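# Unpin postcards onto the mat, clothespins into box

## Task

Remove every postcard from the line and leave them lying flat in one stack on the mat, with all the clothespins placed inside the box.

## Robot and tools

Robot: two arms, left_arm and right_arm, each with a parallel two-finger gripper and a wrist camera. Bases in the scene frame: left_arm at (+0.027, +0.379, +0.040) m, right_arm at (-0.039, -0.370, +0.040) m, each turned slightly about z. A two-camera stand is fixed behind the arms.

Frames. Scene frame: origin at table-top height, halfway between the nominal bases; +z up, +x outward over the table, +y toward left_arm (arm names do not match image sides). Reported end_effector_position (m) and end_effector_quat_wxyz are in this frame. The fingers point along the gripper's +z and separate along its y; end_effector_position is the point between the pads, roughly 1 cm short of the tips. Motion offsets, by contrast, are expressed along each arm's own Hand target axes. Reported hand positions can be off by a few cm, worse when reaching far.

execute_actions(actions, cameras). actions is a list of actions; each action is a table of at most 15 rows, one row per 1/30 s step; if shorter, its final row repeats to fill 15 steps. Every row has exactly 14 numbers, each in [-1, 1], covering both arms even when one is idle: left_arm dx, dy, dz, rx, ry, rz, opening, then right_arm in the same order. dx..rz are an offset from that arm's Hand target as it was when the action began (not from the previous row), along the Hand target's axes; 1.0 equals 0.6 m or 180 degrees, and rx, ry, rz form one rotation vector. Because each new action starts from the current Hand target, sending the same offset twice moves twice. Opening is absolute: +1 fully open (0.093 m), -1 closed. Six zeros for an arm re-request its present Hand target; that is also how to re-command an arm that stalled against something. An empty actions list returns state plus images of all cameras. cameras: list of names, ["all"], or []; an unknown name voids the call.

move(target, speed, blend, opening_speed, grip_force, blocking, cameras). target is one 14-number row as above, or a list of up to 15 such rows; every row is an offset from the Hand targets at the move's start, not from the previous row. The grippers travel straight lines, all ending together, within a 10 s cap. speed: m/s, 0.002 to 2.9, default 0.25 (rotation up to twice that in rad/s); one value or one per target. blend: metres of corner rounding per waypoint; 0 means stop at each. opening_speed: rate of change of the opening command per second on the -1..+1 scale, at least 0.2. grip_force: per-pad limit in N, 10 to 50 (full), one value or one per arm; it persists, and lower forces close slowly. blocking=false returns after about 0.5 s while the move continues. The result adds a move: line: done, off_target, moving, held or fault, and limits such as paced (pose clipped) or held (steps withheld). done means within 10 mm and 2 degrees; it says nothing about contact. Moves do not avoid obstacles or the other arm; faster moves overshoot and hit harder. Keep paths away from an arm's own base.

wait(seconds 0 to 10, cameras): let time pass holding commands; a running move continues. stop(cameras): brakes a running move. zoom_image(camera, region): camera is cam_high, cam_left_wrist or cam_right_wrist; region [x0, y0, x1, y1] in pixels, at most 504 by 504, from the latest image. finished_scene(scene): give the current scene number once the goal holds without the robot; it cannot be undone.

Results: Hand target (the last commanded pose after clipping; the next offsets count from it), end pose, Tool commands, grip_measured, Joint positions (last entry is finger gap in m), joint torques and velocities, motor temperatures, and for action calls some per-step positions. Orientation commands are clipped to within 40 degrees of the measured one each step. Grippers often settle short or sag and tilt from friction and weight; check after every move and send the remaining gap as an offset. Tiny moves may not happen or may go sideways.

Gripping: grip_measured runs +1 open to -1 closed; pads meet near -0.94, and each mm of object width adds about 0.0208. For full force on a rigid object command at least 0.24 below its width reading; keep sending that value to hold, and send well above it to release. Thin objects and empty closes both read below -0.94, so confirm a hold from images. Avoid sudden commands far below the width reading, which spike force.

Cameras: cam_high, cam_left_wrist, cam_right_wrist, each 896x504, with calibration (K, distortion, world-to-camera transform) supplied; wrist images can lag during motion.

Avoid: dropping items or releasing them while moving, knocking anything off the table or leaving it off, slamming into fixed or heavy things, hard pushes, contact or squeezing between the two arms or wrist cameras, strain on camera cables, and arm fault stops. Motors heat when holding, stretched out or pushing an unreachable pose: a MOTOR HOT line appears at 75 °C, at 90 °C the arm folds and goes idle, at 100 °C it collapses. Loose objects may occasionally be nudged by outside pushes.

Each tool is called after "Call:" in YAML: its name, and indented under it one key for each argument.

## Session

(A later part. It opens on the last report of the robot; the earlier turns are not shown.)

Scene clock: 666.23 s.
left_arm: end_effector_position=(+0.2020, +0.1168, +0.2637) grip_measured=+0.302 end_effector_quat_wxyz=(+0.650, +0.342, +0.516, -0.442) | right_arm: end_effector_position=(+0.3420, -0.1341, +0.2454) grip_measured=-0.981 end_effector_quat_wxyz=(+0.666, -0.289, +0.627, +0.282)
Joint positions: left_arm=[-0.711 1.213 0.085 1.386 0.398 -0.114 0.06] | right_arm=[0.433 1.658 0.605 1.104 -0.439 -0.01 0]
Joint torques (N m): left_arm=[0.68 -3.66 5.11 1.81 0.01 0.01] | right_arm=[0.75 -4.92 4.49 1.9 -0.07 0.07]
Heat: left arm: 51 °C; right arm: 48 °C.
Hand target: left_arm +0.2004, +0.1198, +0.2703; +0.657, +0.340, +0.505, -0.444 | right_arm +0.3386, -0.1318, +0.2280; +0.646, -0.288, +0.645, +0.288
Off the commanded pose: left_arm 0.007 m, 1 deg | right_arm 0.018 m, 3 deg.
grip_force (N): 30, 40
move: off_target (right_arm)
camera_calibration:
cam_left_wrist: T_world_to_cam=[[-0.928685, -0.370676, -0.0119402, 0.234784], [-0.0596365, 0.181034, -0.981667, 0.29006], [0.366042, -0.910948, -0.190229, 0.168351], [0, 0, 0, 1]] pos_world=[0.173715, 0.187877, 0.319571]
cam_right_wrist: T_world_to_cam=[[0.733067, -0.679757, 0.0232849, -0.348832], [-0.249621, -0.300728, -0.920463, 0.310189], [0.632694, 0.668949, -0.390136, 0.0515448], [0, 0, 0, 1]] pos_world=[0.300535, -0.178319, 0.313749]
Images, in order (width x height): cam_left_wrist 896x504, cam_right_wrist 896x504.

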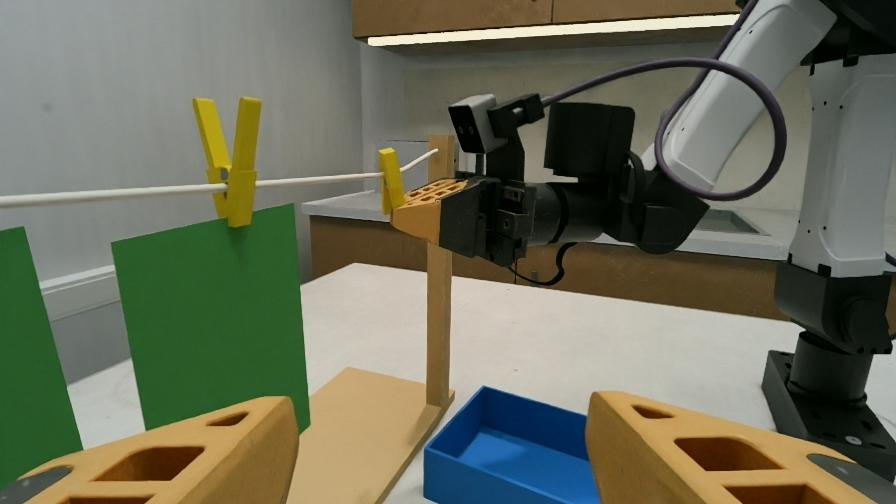

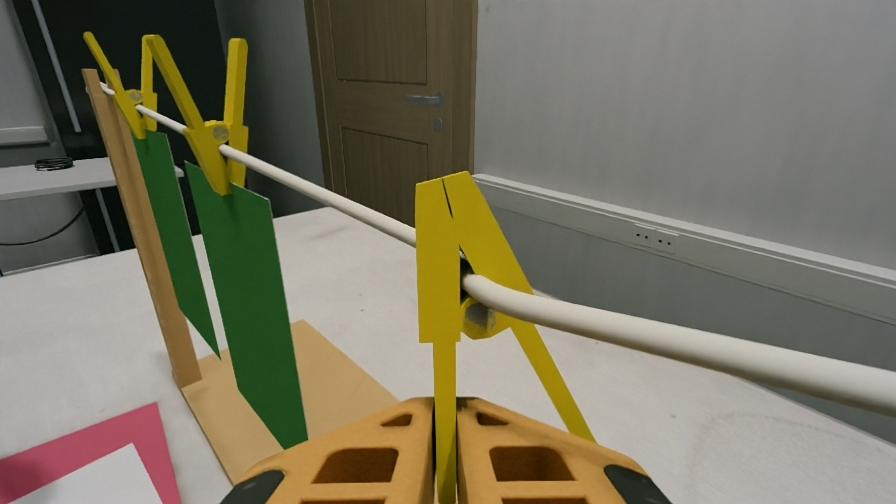

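Call:
move:
  target: [0,0,0,0,0,0,0.3,0.09,0,0,0,0,0,-1]
  speed: 0.05
  cameras: ["cam_left_wrist","cam_right_wrist"]

Scene clock: 670.00 s.
left_arm: end_effector_position=(+0.2020, +0.1168, +0.2637) grip_measured=+0.302 end_effector_quat_wxyz=(+0.650, +0.342, +0.516, -0.442) | right_arm: end_effector_position=(+0.3387, -0.1357, +0.2313) grip_measured=-0.981 end_effector_quat_wxyz=(+0.715, -0.288, +0.572, +0.279)
Joint positions: left_arm=[-0.711 1.213 0.085 1.386 0.398 -0.114 0.06] | right_arm=[0.433 1.857 0.552 1.505 -0.437 -0.009 0]
Joint torques (N m): left_arm=[0.62 -3.59 5.2 1.81 0.01 0.01] | right_arm=[0.64 -3.33 1.42 0.86 -0.06 0.06]
Heat: left arm: 51 °C; right arm: 47 °C.
Hand target: left_arm +0.2004, +0.1198, +0.2703; +0.657, +0.340, +0.505, -0.444 | right_arm +0.3386, -0.1318, +0.1738; +0.646, -0.288, +0.646, +0.288
Off the commanded pose: left_arm 0.007 m, 1 deg | right_arm 0.057 m, 12 deg.
grip_force (N): 30, 40
move: off_target (right_arm)
camera_calibration:
cam_left_wrist: T_world_to_cam=[[-0.928685, -0.370676, -0.0119402, 0.234784], [-0.0596365, 0.181034, -0.981667, 0.29006], [0.366042, -0.910948, -0.190229, 0.168351], [0, 0, 0, 1]] pos_world=[0.173715, 0.187877, 0.319571]
cam_right_wrist: T_world_to_cam=[[0.725076, -0.683586, 0.0835128, -0.358784], [-0.121563, -0.246407, -0.961512, 0.269368], [0.677855, 0.687017, -0.261763, 0.00662555], [0, 0, 0, 1]] pos_world=[0.2884, -0.183438, 0.290698]
Images, in order (width x height): cam_left_wrist 896x504, cam_right_wrist 896x504.

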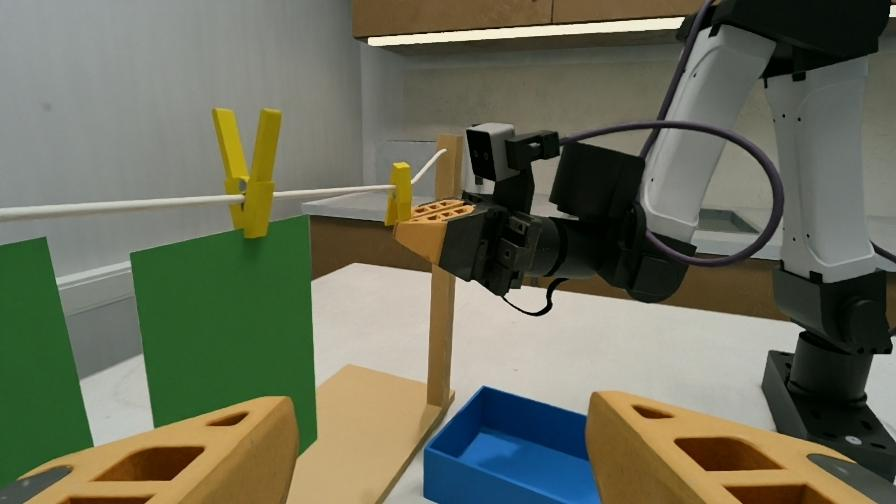

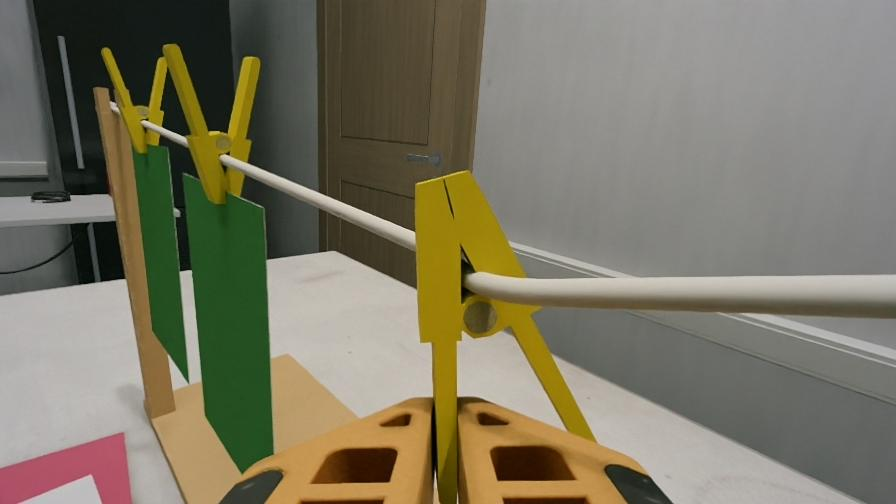

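Call:
move:
  target:
    - [0,0,0,0,0,0,0.3,-0.14,0,0,0,0,0,-1]
    - [0,0,0,0,0,0,0.3,-0.14,0,0,0,0,0,0.3]
  speed: 0.06
  cameras: ["cam_left_wrist","cam_right_wrist"]

Scene clock: 682.30 s.
left_arm: end_effector_position=(+0.2020, +0.1168, +0.2637) grip_measured=+0.302 end_effector_quat_wxyz=(+0.650, +0.342, +0.516, -0.442) | right_arm: end_effector_position=(+0.3386, -0.1358, +0.2388) grip_measured=+0.299 end_effector_quat_wxyz=(+0.632, -0.286, +0.662, +0.284)
Joint positions: left_arm=[-0.711 1.213 0.085 1.386 0.398 -0.114 0.06] | right_arm=[0.433 1.591 0.616 0.931 -0.437 -0.005 0.06]
Joint torques (N m): left_arm=[0.75 -3.59 5.18 1.8 -0.02 0.01] | right_arm=[0.68 -7.91 8.29 2.11 -0.13 0.01]
Heat: left arm: 51 °C; right arm: 44 °C.
Hand target: left_arm +0.2004, +0.1198, +0.2703; +0.657, +0.340, +0.505, -0.444 | right_arm +0.3385, -0.1318, +0.2579; +0.646, -0.288, +0.646, +0.288
Off the commanded pose: left_arm 0.007 m, 1 deg | right_arm 0.019 m, 2 deg.
grip_force (N): 30, 40
move: off_target (right_arm); target 2's new opening was sent with right_arm's hand 0.012 m and 1 deg from that target
camera_calibration:
cam_left_wrist: T_world_to_cam=[[-0.928685, -0.370676, -0.0119402, 0.234784], [-0.0596365, 0.181034, -0.981667, 0.29006], [0.366042, -0.910948, -0.190229, 0.168351], [0, 0, 0, 1]] pos_world=[0.173715, 0.187877, 0.319571]
cam_right_wrist: T_world_to_cam=[[0.732158, -0.680804, -0.0212403, -0.336464], [-0.332565, -0.330089, -0.883426, 0.318024], [0.594429, 0.653871, -0.468088, 0.0817235], [0, 0, 0, 1]] pos_world=[0.303529, -0.177526, 0.312058]
Images, in order (width x height): cam_left_wrist 896x504, cam_right_wrist 896x504.

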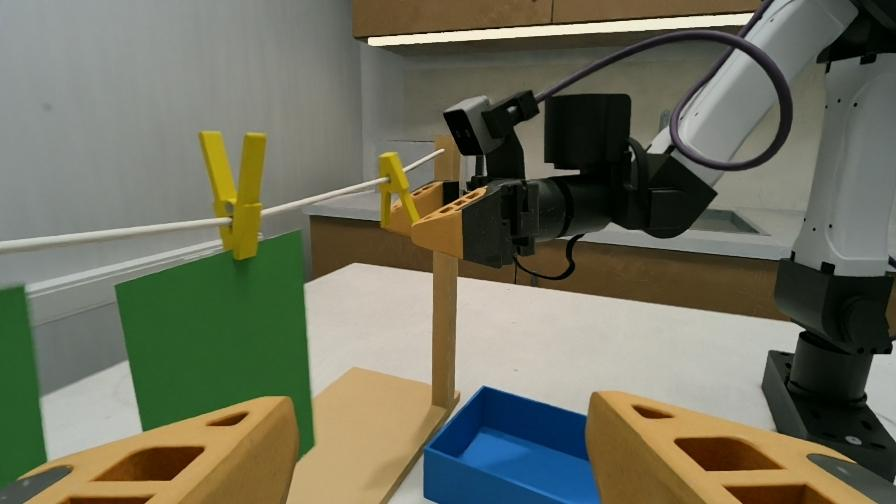

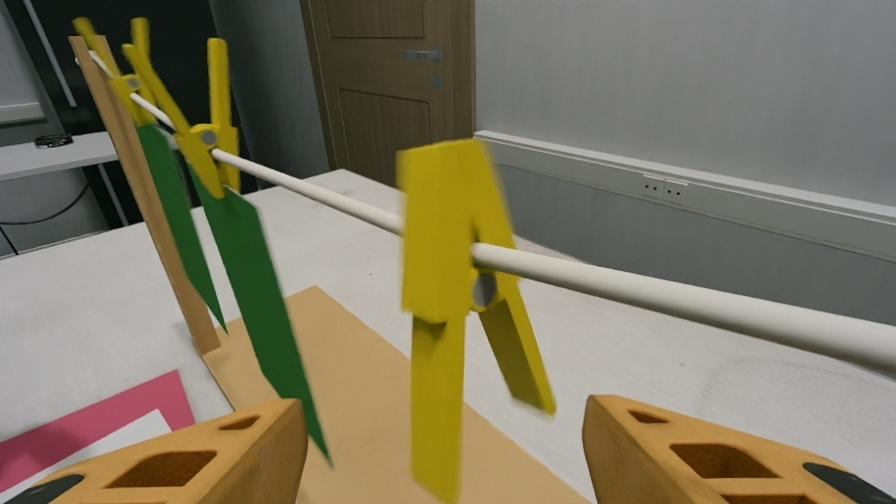

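Call:
move:
  target: [0,0,0,0,0,0,0.3,-0.006,-0.012,0.026,0,0,0,0.3]
  speed: 0.06
  cameras: ["cam_left_wrist","cam_right_wrist"]

Call:
zoom_image:
  camera: "cam_left_wrist"
  region: [340, 110, 560, 270]

Scene clock: 689.93 s.
left_arm: end_effector_position=(+0.2020, +0.1168, +0.2637) grip_measured=+0.302 end_effector_quat_wxyz=(+0.650, +0.342, +0.516, -0.442) | right_arm: end_effector_position=(+0.3505, -0.1308, +0.2516) grip_measured=+0.299 end_effector_quat_wxyz=(+0.640, -0.286, +0.654, +0.284)
Joint positions: left_arm=[-0.711 1.213 0.085 1.386 0.398 -0.114 0.06] | right_arm=[0.433 1.612 0.68 0.91 -0.437 -0.005 0.06]
Joint torques (N m): left_arm=[0.62 -3.63 5.09 1.8 0 0.03] | right_arm=[0.76 -5.49 9.21 2.1 -0.11 0.02]
Motor temperatures (°C): left_arm=[23 36 37 51 23 25 22] | right_arm=[23 32 45 43 24 25 24]
Heat: left arm: 51 °C; right arm: 45 °C.
Hand target: left_arm +0.2004, +0.1198, +0.2703; +0.657, +0.340, +0.505, -0.444 | right_arm +0.3543, -0.1250, +0.2616; +0.646, -0.288, +0.646, +0.288
Off the commanded pose: left_arm 0.007 m, 1 deg | right_arm 0.012 m, 1 deg.
grip_force (N): 30, 40
move: off_target (right_arm)
camera_calibration:
cam_left_wrist: T_world_to_cam=[[-0.928685, -0.370676, -0.0119402, 0.234784], [-0.0596365, 0.181034, -0.981667, 0.29006], [0.366042, -0.910948, -0.190229, 0.168351], [0, 0, 0, 1]] pos_world=[0.173715, 0.187877, 0.319571]
cam_right_wrist: T_world_to_cam=[[0.732472, -0.680685, -0.0123325, -0.34394], [-0.315044, -0.322843, -0.89248, 0.331926], [0.603516, 0.657602, -0.450919, 0.0703615], [0, 0, 0, 1]] pos_world=[0.314033, -0.173225, 0.323723]
Images, in order (width x height): cam_left_wrist 896x504, cam_right_wrist 896x504.

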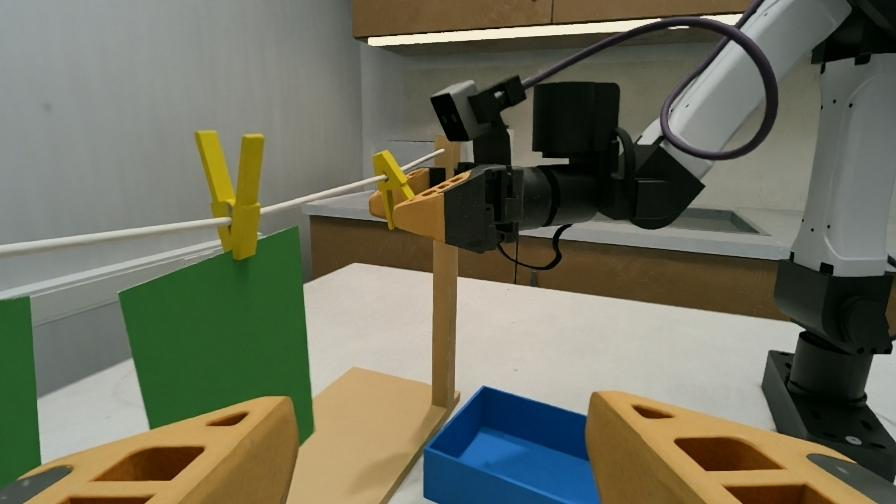

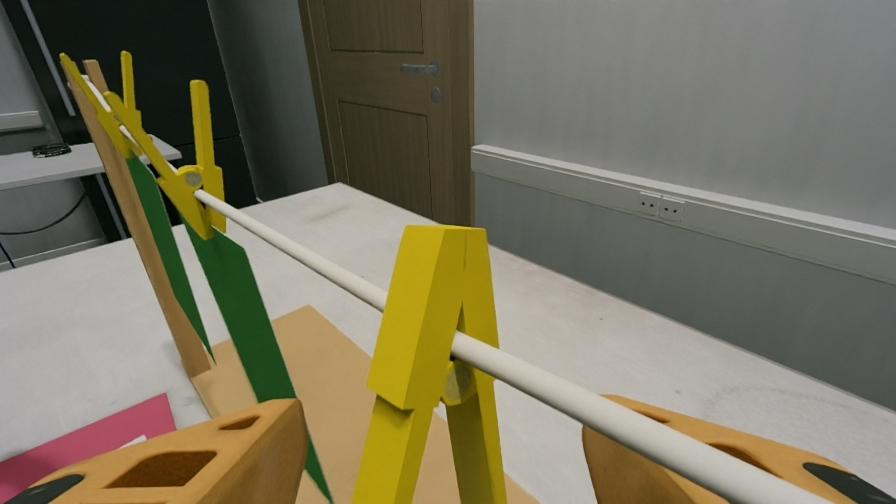

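Scaled by 2.291 from the camera's 896x504 image, which has a finer 1280x720 frame.

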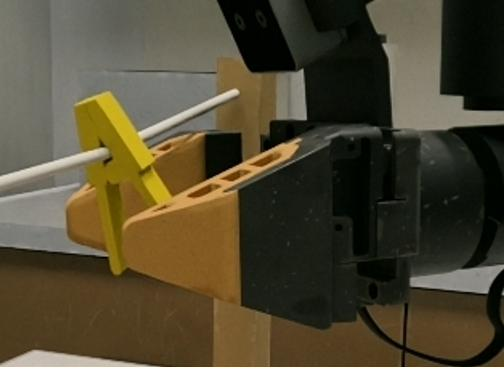

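Call:
move:
  target: [0,0,0,0,0,0,0.3,0.0,0,0,0,0,0,-1]
  speed: 0.06
  cameras: ["cam_left_wrist","cam_right_wrist"]

Call:
zoom_image:
  camera: "cam_left_wrist"
  region: [340, 110, 560, 270]

Scene clock: 699.10 s.
left_arm: end_effector_position=(+0.2020, +0.1168, +0.2637) grip_measured=+0.302 end_effector_quat_wxyz=(+0.650, +0.342, +0.516, -0.442) | right_arm: end_effector_position=(+0.3518, -0.1307, +0.2558) grip_measured=-0.847 end_effector_quat_wxyz=(+0.645, -0.286, +0.650, +0.283)
Joint positions: left_arm=[-0.711 1.213 0.085 1.386 0.398 -0.114 0.06] | right_arm=[0.433 1.612 0.686 0.917 -0.435 -0.005 0.005]
Joint torques (N m): left_arm=[0.69 -3.64 5.15 1.78 0.01 0] | right_arm=[0.75 -5.44 8.72 2.03 -0.13 0.01]
Heat: left arm: 50 °C; right arm: 44 °C.
Hand target: left_arm +0.2004, +0.1198, +0.2703; +0.657, +0.340, +0.505, -0.444 | right_arm +0.3543, -0.1250, +0.2615; +0.646, -0.288, +0.646, +0.288
Off the commanded pose: left_arm 0.007 m, 1 deg | right_arm 0.008 m, 1 deg.
grip_force (N): 30, 40
move: done
camera_calibration:
cam_left_wrist: T_world_to_cam=[[-0.928685, -0.370676, -0.0119402, 0.234784], [-0.0596365, 0.181034, -0.981667, 0.29006], [0.366042, -0.910948, -0.190229, 0.168351], [0, 0, 0, 1]] pos_world=[0.173715, 0.187877, 0.319571]
cam_right_wrist: T_world_to_cam=[[0.731078, -0.68226, -0.00678674, -0.345841], [-0.304696, -0.317566, -0.897949, 0.33469], [0.610479, 0.658539, -0.440048, 0.0663015], [0, 0, 0, 1]] pos_world=[0.31434, -0.173329, 0.327364]
Images, in order (width x height): cam_left_wrist 896x504, cam_right_wrist 896x504.

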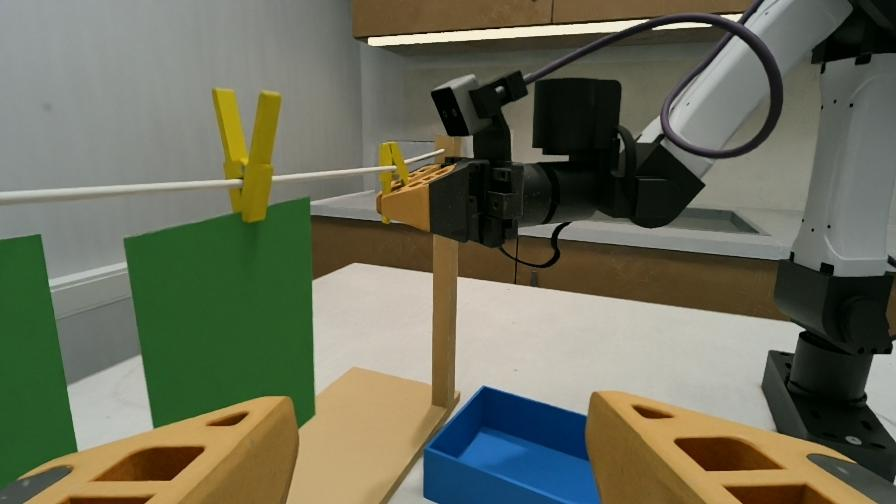

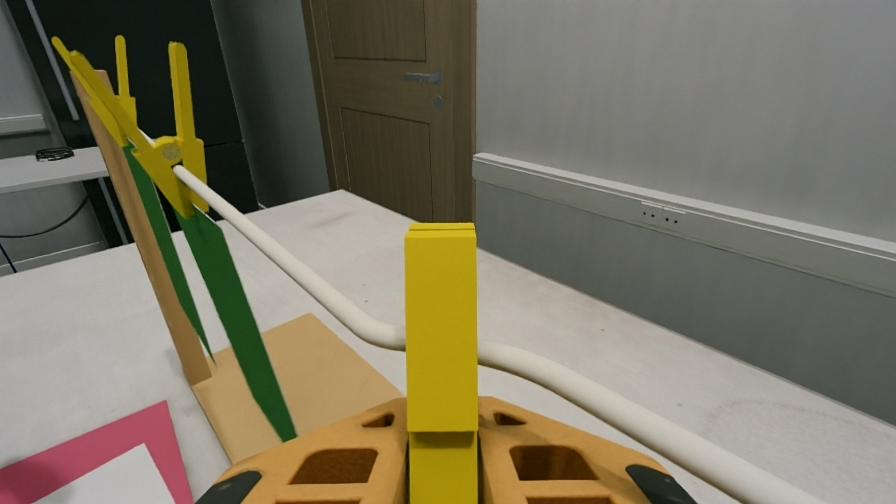

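Scaled by 2.291 from the camera's 896x504 image, which has a finer 1280x720 frame.

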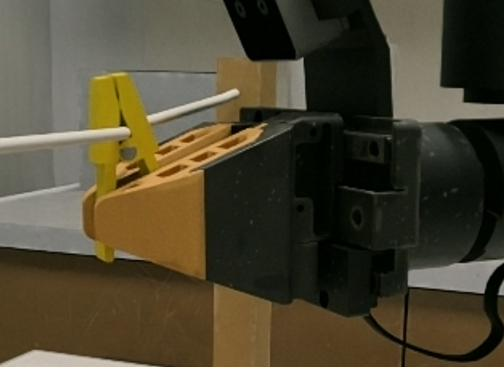

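Call:
move:
  target: [0,0,0,0,0,0,0.3,0.0,0.067,0.0743,0,0,0,-1]
  speed: 0.06
  cameras: ["cam_left_wrist","cam_right_wrist"]

Scene clock: 731.70 s.
left_arm: end_effector_position=(+0.2020, +0.1168, +0.2637) grip_measured=+0.302 end_effector_quat_wxyz=(+0.650, +0.342, +0.516, -0.442) | right_arm: end_effector_position=(+0.3550, -0.0772, +0.2564) grip_measured=-0.855 end_effector_quat_wxyz=(+0.649, -0.280, +0.651, +0.276)
Joint positions: left_arm=[-0.711 1.213 0.085 1.386 0.398 -0.114 0.06] | right_arm=[0.59 1.706 0.789 0.913 -0.257 -0.005 0.004]
Joint torques (N m): left_arm=[0.59 -3.58 5.12 1.79 0.02 0.01] | right_arm=[1.61 -5.91 9.46 2 -0.24 0.02]
Heat: left arm: 50 °C; right arm: 45 °C.
Hand target: left_arm +0.2004, +0.1198, +0.2703; +0.657, +0.340, +0.505, -0.444 | right_arm +0.3542, -0.0650, +0.2614; +0.646, -0.288, +0.646, +0.288
Off the commanded pose: left_arm 0.007 m, 1 deg | right_arm 0.013 m, 2 deg.
grip_force (N): 30, 40
move: off_target (right_arm)
camera_calibration:
cam_left_wrist: T_world_to_cam=[[-0.928685, -0.370676, -0.0119402, 0.234784], [-0.0596365, 0.181034, -0.981667, 0.29006], [0.366042, -0.910948, -0.190229, 0.168351], [0, 0, 0, 1]] pos_world=[0.173715, 0.187877, 0.319571]
cam_right_wrist: T_world_to_cam=[[0.7174, -0.696649, -0.00411294, -0.308649], [-0.306795, -0.310622, -0.899662, 0.354843], [0.625471, 0.646679, -0.436568, 0.022236], [0, 0, 0, 1]] pos_world=[0.316381, -0.119178, 0.327677]
Images, in order (width x height): cam_left_wrist 896x504, cam_right_wrist 896x504.

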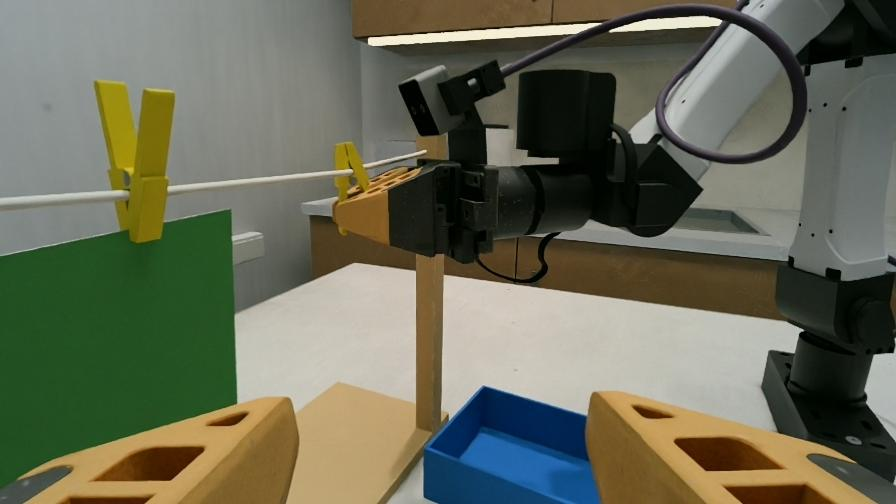

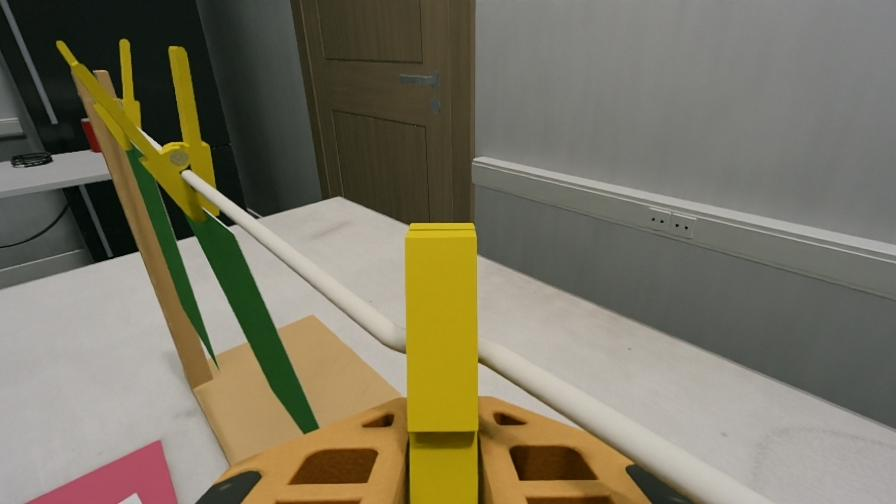

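Call:
move:
  target:
    - [0,0,0,0,0,0,0.3,0,0,0,0,0,0,0.1]
    - [0,0,0,0,0,0,0.3,0.01,0,-0.12,0,0,0,0.1]
    - [0,0,0,0,0,0,0.3,0.007,-0.069,-0.1665,-0.0944,0,0,0.1]
  speed: 0.12
  cameras: ["all"]

Scene clock: 751.87 s.
left_arm: end_effector_position=(+0.2020, +0.1168, +0.2637) grip_measured=+0.302 end_effector_quat_wxyz=(+0.650, +0.342, +0.516, -0.442) | right_arm: end_effector_position=(+0.3117, -0.1660, +0.2457) grip_measured=+0.099 end_effector_quat_wxyz=(+0.585, -0.375, +0.609, +0.383)
Joint positions: left_arm=[-0.711 1.213 0.085 1.386 0.398 -0.114 0.06] | right_arm=[0.221 1.571 0.615 0.917 -0.951 -0.005 0.05]
Joint torques (N m): left_arm=[0.61 -3.58 5.18 1.79 0.02 0.04] | right_arm=[-0.92 -4.93 8.99 1.98 -0.22 0]
Heat: left arm: 50 °C; right arm: 47 °C.
Hand target: left_arm +0.2004, +0.1198, +0.2703; +0.657, +0.340, +0.505, -0.444 | right_arm +0.3182, -0.1670, +0.2572; +0.596, -0.380, +0.596, +0.380
Off the commanded pose: left_arm 0.007 m, 1 deg | right_arm 0.013 m, 2 deg.
grip_force (N): 30, 40
move: off_target (right_arm)
camera_calibration:
cam_left_wrist: T_world_to_cam=[[-0.928685, -0.370676, -0.0119402, 0.234784], [-0.0596365, 0.181034, -0.981667, 0.29006], [0.366042, -0.910948, -0.190229, 0.168351], [0, 0, 0, 1]] pos_world=[0.173715, 0.187877, 0.319571]
cam_right_wrist: T_world_to_cam=[[0.901269, -0.431886, -0.0344716, -0.345414], [-0.223489, -0.39527, -0.890963, 0.262242], [0.371168, 0.810701, -0.452766, 0.212619], [0, 0, 0, 1]] pos_world=[0.291002, -0.217893, 0.318007]

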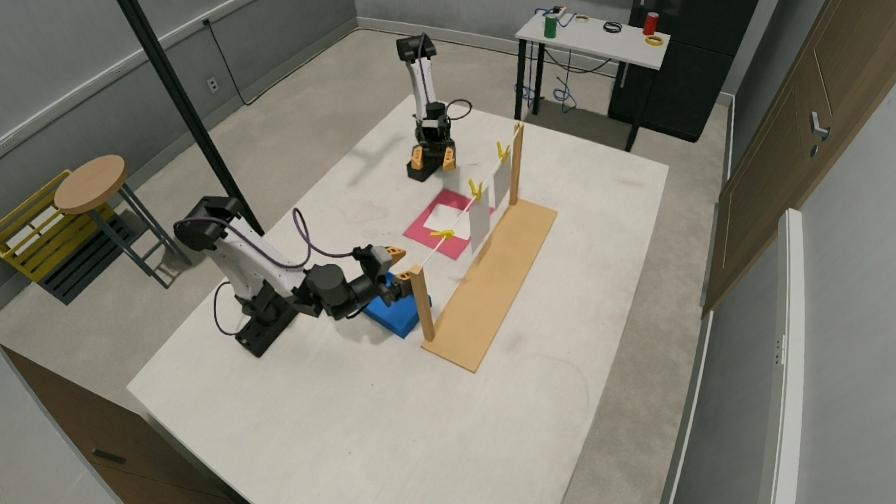

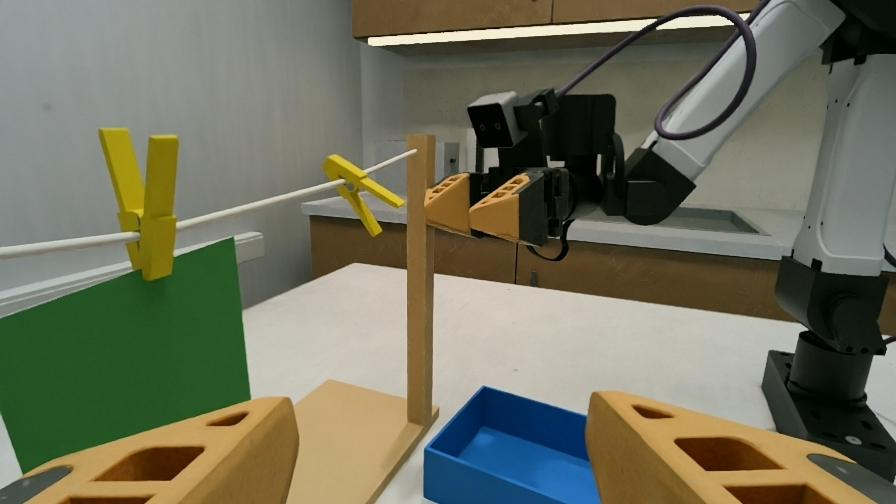

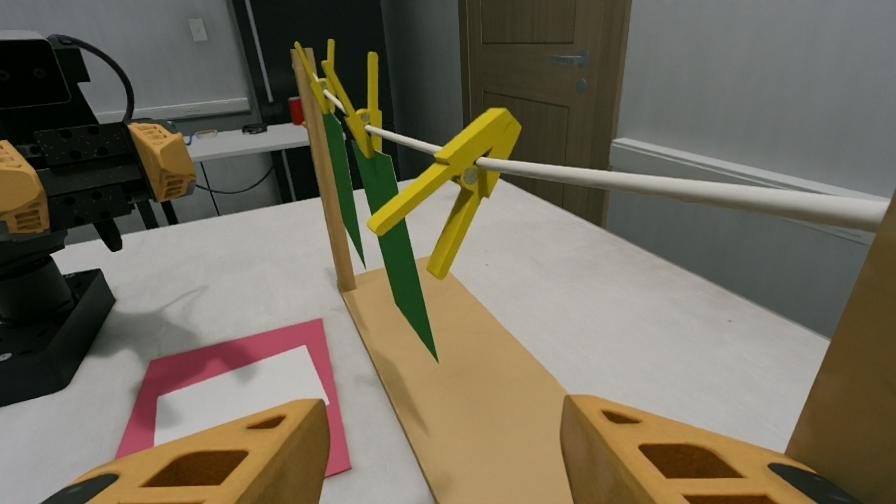

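Call:
move:
  target:
    - [0,0,0,0,0,0,0.3,-0.01,0.0167,0,0,0,0,0.1]
    - [0,0,0,0,0,0,0.3,-0.01,0.0167,0.1367,0,0,0,0.1]
  speed: 0.1
  cameras: ["cam_left_wrist","cam_right_wrist"]

Call:
zoom_image:
  camera: "cam_left_wrist"
  region: [300, 110, 520, 270]

Scene clock: 769.47 s.
left_arm: end_effector_position=(+0.2020, +0.1168, +0.2637) grip_measured=+0.302 end_effector_quat_wxyz=(+0.650, +0.342, +0.516, -0.442) | right_arm: end_effector_position=(+0.3384, -0.0928, +0.2539) grip_measured=+0.099 end_effector_quat_wxyz=(+0.589, -0.380, +0.603, +0.380)
Joint positions: left_arm=[-0.711 1.213 0.085 1.386 0.398 -0.114 0.06] | right_arm=[0.425 1.72 0.81 0.887 -0.751 -0.005 0.05]
Joint torques (N m): left_arm=[0.66 -3.64 5.12 1.82 -0.01 -0.01] | right_arm=[0.46 -6.24 9.29 1.94 -0.07 0.01]
Heat: left arm: 50 °C; right arm: 48 °C.
Hand target: left_arm +0.2004, +0.1198, +0.2703; +0.657, +0.340, +0.505, -0.444 | right_arm +0.3438, -0.0884, +0.2632; +0.596, -0.380, +0.596, +0.380
Off the commanded pose: left_arm 0.007 m, 1 deg | right_arm 0.012 m, 1 deg.
grip_force (N): 30, 40
move: off_target (right_arm)
camera_calibration:
cam_left_wrist: T_world_to_cam=[[-0.928685, -0.370676, -0.0119402, 0.234784], [-0.0596365, 0.181034, -0.981667, 0.29006], [0.366042, -0.910948, -0.190229, 0.168351], [0, 0, 0, 1]] pos_world=[0.173715, 0.187877, 0.319571]
cam_right_wrist: T_world_to_cam=[[0.903067, -0.4291, -0.0185334, -0.34191], [-0.207125, -0.397292, -0.894012, 0.299518], [0.376258, 0.811192, -0.447659, 0.144073], [0, 0, 0, 1]] pos_world=[0.316597, -0.144588, 0.325932]
Images, in order (width x height): cam_left_wrist 896x504, cam_right_wrist 896x504.

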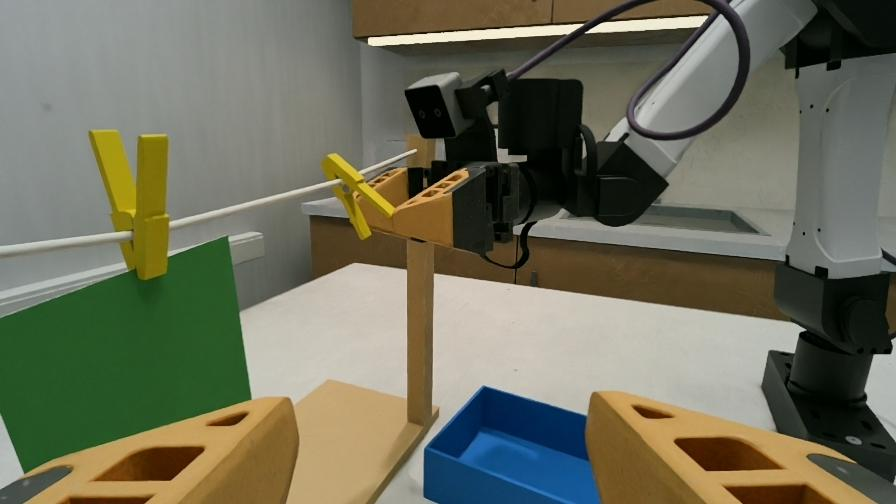

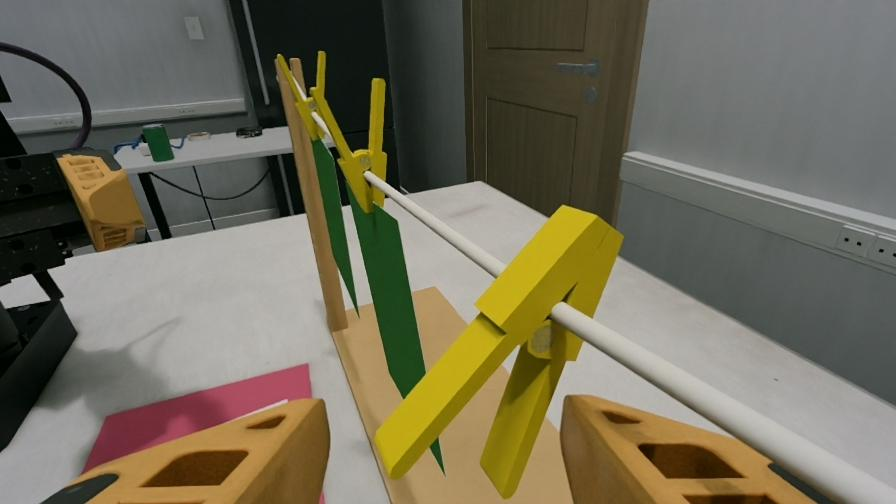

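Scaled by 2.291 from the camera's 896x504 image, which has a finer 1280x720 frame.

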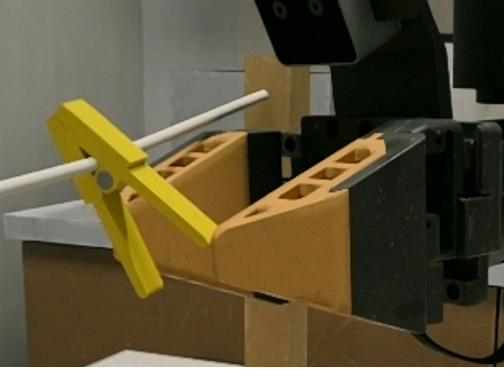

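Call:
move:
  target:
    - [0,0,0,0,0,0,0.3,0,0,0.022,0,0,0,0.1]
    - [0,0,0,0,0,0,0.3,0,0,0.022,0,0,0,-1]
  speed: 0.08
  cameras: ["cam_left_wrist","cam_right_wrist"]

Call:
zoom_image:
  camera: "cam_left_wrist"
  region: [300, 110, 520, 270]

Scene clock: 781.20 s.
left_arm: end_effector_position=(+0.2020, +0.1168, +0.2637) grip_measured=+0.302 end_effector_quat_wxyz=(+0.650, +0.342, +0.516, -0.442) | right_arm: end_effector_position=(+0.3455, -0.0820, +0.2533) grip_measured=-0.966 end_effector_quat_wxyz=(+0.589, -0.378, +0.606, +0.378)
Joint positions: left_arm=[-0.711 1.213 0.085 1.386 0.398 -0.114 0.06] | right_arm=[0.449 1.753 0.851 0.876 -0.719 -0.005 0]
Joint torques (N m): left_arm=[0.68 -3.62 5.19 1.8 0.01 0] | right_arm=[0.59 -6.54 9.35 2 -0.12 0.01]
Motor temperatures (°C): left_arm=[23 31 35 49 23 25 22] | right_arm=[23 32 48 44 24 25 24]
Heat: left arm: 49 °C; right arm: 48 °C.
Hand target: left_arm +0.2004, +0.1198, +0.2703; +0.657, +0.340, +0.505, -0.444 | right_arm +0.3493, -0.0765, +0.2632; +0.596, -0.380, +0.596, +0.380
Off the commanded pose: left_arm 0.007 m, 1 deg | right_arm 0.012 m, 1 deg.
grip_force (N): 30, 40
move: off_target (right_arm); target 2's new opening was sent with right_arm's hand 0.012 m and 1 deg from that target
camera_calibration:
cam_left_wrist: T_world_to_cam=[[-0.928685, -0.370676, -0.0119402, 0.234784], [-0.0596365, 0.181034, -0.981667, 0.29006], [0.366042, -0.910948, -0.190229, 0.168351], [0, 0, 0, 1]] pos_world=[0.173715, 0.187877, 0.319571]
cam_right_wrist: T_world_to_cam=[[0.899724, -0.436003, -0.0199422, -0.342793], [-0.212364, -0.397395, -0.892737, 0.306167], [0.381311, 0.807452, -0.450138, 0.13092], [0, 0, 0, 1]] pos_world=[0.323517, -0.133502, 0.325423]
Images, in order (width x height): cam_left_wrist 896x504, cam_right_wrist 896x504.

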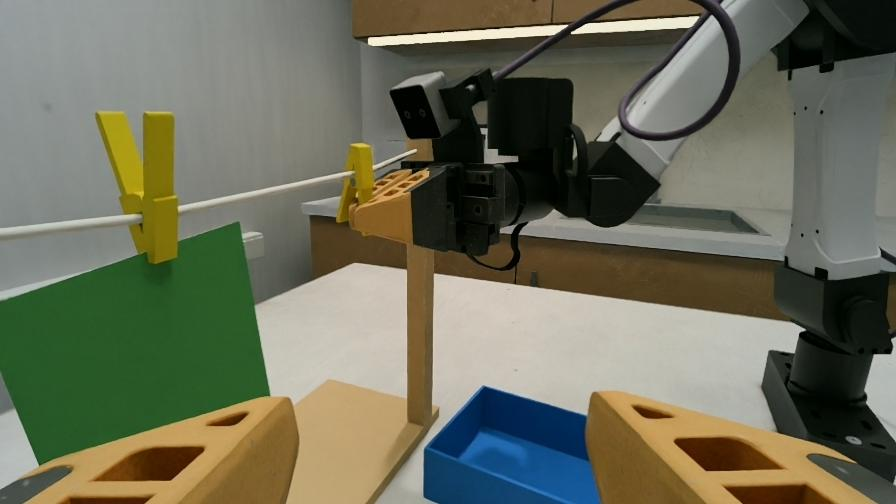

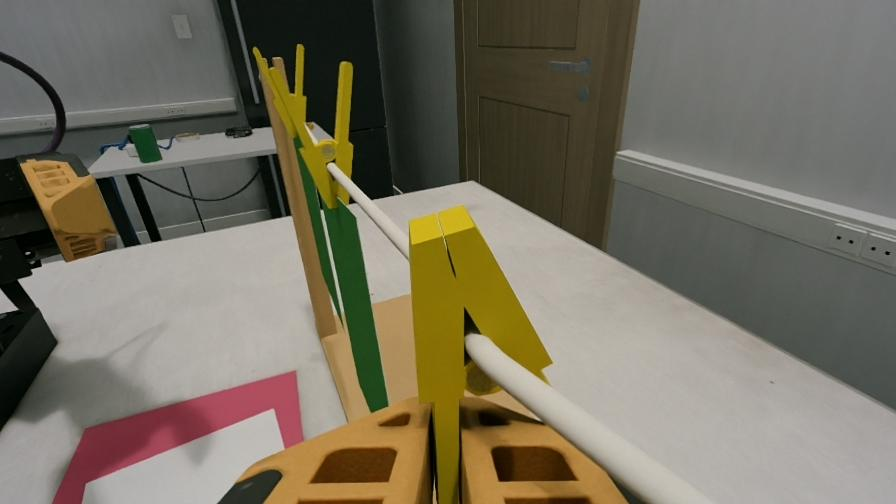

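Scaled by 2.291 from the camera's 896x504 image, which has a finer 1280x720 frame.

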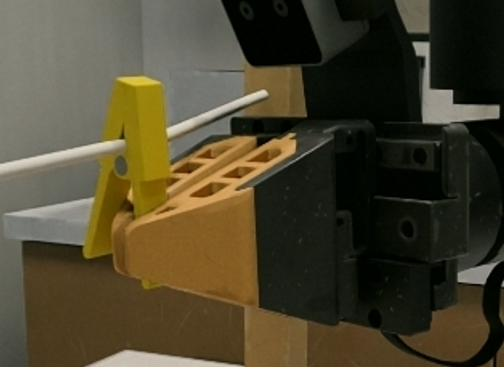

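Call:
move:
  target:
    - [0,0,0,0,0,0,0.3,0,0,0,0,0,0,0.15]
    - [0,0,0,0,0,0,0.3,0,-0.01,0.03,0,0,0,0.15]
  speed: 0.08
  cameras: ["cam_left_wrist","cam_right_wrist"]

Call:
zoom_image:
  camera: "cam_left_wrist"
  region: [300, 110, 520, 270]

Scene clock: 786.43 s.
left_arm: end_effector_position=(+0.2020, +0.1168, +0.2637) grip_measured=+0.302 end_effector_quat_wxyz=(+0.650, +0.342, +0.516, -0.442) | right_arm: end_effector_position=(+0.3581, -0.0684, +0.2537) grip_measured=+0.149 end_effector_quat_wxyz=(+0.589, -0.379, +0.604, +0.379)
Joint positions: left_arm=[-0.711 1.213 0.085 1.386 0.398 -0.114 0.06] | right_arm=[0.468 1.812 0.926 0.862 -0.704 -0.005 0.052]
Joint torques (N m): left_arm=[0.69 -3.67 5.07 1.79 -0.01 0.02] | right_arm=[0.75 -7.04 9.47 2 -0.06 0.02]
Heat: left arm: 49 °C; right arm: 48 °C.
Hand target: left_arm +0.2004, +0.1198, +0.2703; +0.657, +0.340, +0.505, -0.444 | right_arm +0.3623, -0.0625, +0.2634; +0.596, -0.380, +0.596, +0.380
Off the commanded pose: left_arm 0.007 m, 1 deg | right_arm 0.012 m, 1 deg.
grip_force (N): 30, 40
move: off_target (right_arm)
camera_calibration:
cam_left_wrist: T_world_to_cam=[[-0.928685, -0.370676, -0.0119402, 0.234784], [-0.0596365, 0.181034, -0.981667, 0.29006], [0.366042, -0.910948, -0.190229, 0.168351], [0, 0, 0, 1]] pos_world=[0.173715, 0.187877, 0.319571]
cam_right_wrist: T_world_to_cam=[[0.901755, -0.431855, -0.0184158, -0.348996], [-0.208834, -0.397973, -0.893312, 0.313433], [0.378452, 0.809394, -0.44906, 0.116156], [0, 0, 0, 1]] pos_world=[0.336205, -0.119994, 0.325727]
Images, in order (width x height): cam_left_wrist 896x504, cam_right_wrist 896x504.

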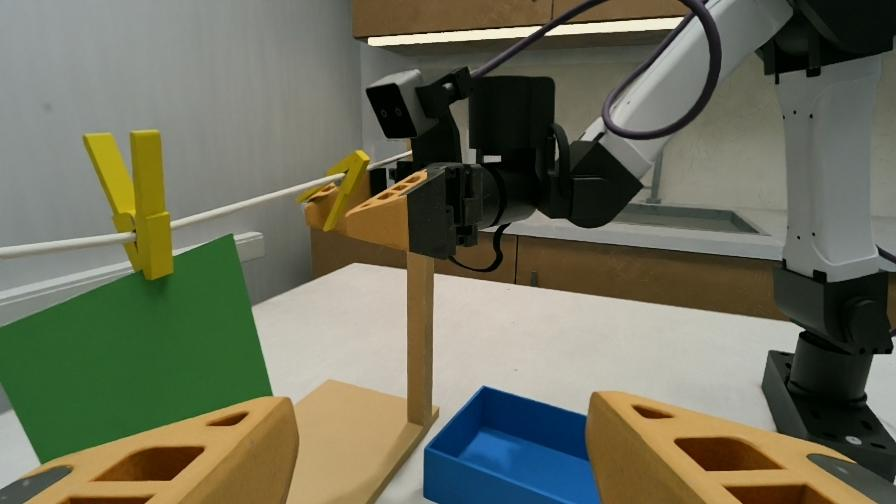

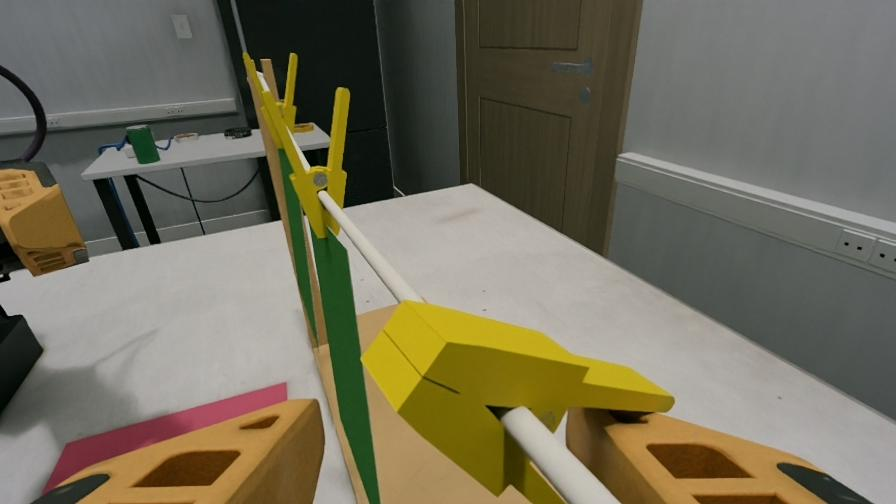

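Scaled by 2.291 from the camera's 896x504 image, which has a finer 1280x720 frame.

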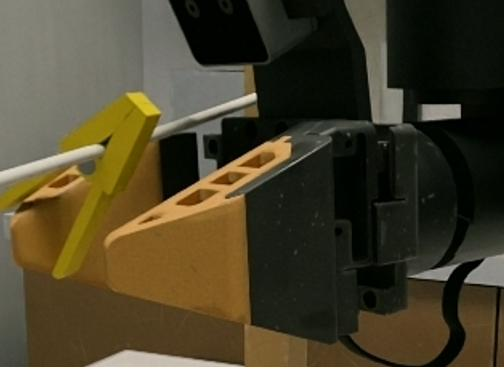

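Call:
move:
  target:
    - [0,0,0,0,0,0,0.3,0.05,0,0,0,0,0,0.15]
    - [0,0,0,0,0,0,0.3,0.05,0.0,-0.15,0,0,0,0.15]
    - [0,0,0,0,0,0,0.3,0.01,0.0,-0.15,0,0,0,-1]
  speed: 0.1
  cameras: ["cam_left_wrist","cam_right_wrist"]

Scene clock: 813.23 s.
left_arm: end_effector_position=(+0.2020, +0.1168, +0.2637) grip_measured=+0.302 end_effector_quat_wxyz=(+0.650, +0.342, +0.516, -0.442) | right_arm: end_effector_position=(+0.3204, -0.1426, +0.2376) grip_measured=-0.989 end_effector_quat_wxyz=(+0.580, -0.376, +0.612, +0.384)
Joint positions: left_arm=[-0.711 1.213 0.085 1.386 0.398 -0.114 0.06] | right_arm=[0.292 1.641 0.658 0.933 -0.884 -0.005 0]
Joint torques (N m): left_arm=[0.73 -3.56 5.11 1.79 0.03 0.01] | right_arm=[-0.84 -8.03 8.72 1.88 -0.2 0]
Heat: left arm: 49 °C; right arm: 46 °C.
Hand target: left_arm +0.2004, +0.1198, +0.2703; +0.657, +0.340, +0.505, -0.444 | right_arm +0.3244, -0.1442, +0.2573; +0.597, -0.380, +0.596, +0.380
Off the commanded pose: left_arm 0.007 m, 1 deg | right_arm 0.020 m, 3 deg.
grip_force (N): 30, 40
move: off_target (right_arm); target 3's new opening was sent with right_arm's hand 0.020 m and 3 deg from that target
camera_calibration:
cam_left_wrist: T_world_to_cam=[[-0.928685, -0.370676, -0.0119402, 0.234784], [-0.0596365, 0.181034, -0.981667, 0.29006], [0.366042, -0.910948, -0.190229, 0.168351], [0, 0, 0, 1]] pos_world=[0.173715, 0.187877, 0.319571]
cam_right_wrist: T_world_to_cam=[[0.902372, -0.428968, -0.0413666, -0.341706], [-0.231169, -0.400795, -0.886524, 0.266813], [0.363711, 0.809537, -0.46083, 0.190905], [0, 0, 0, 1]] pos_world=[0.300591, -0.194189, 0.310376]
Images, in order (width x height): cam_left_wrist 896x504, cam_right_wrist 896x504.

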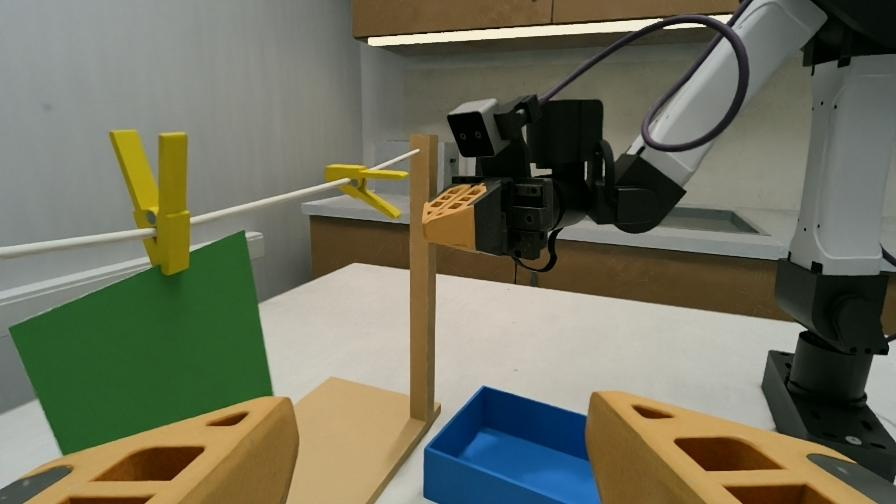

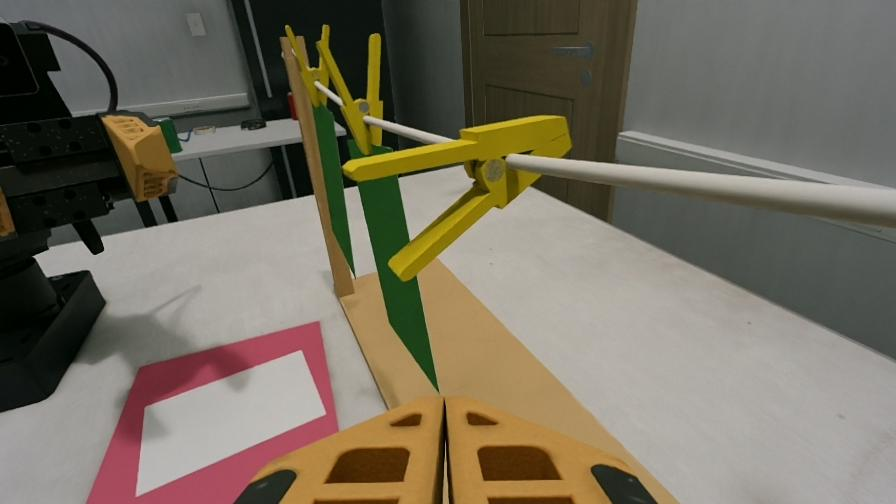

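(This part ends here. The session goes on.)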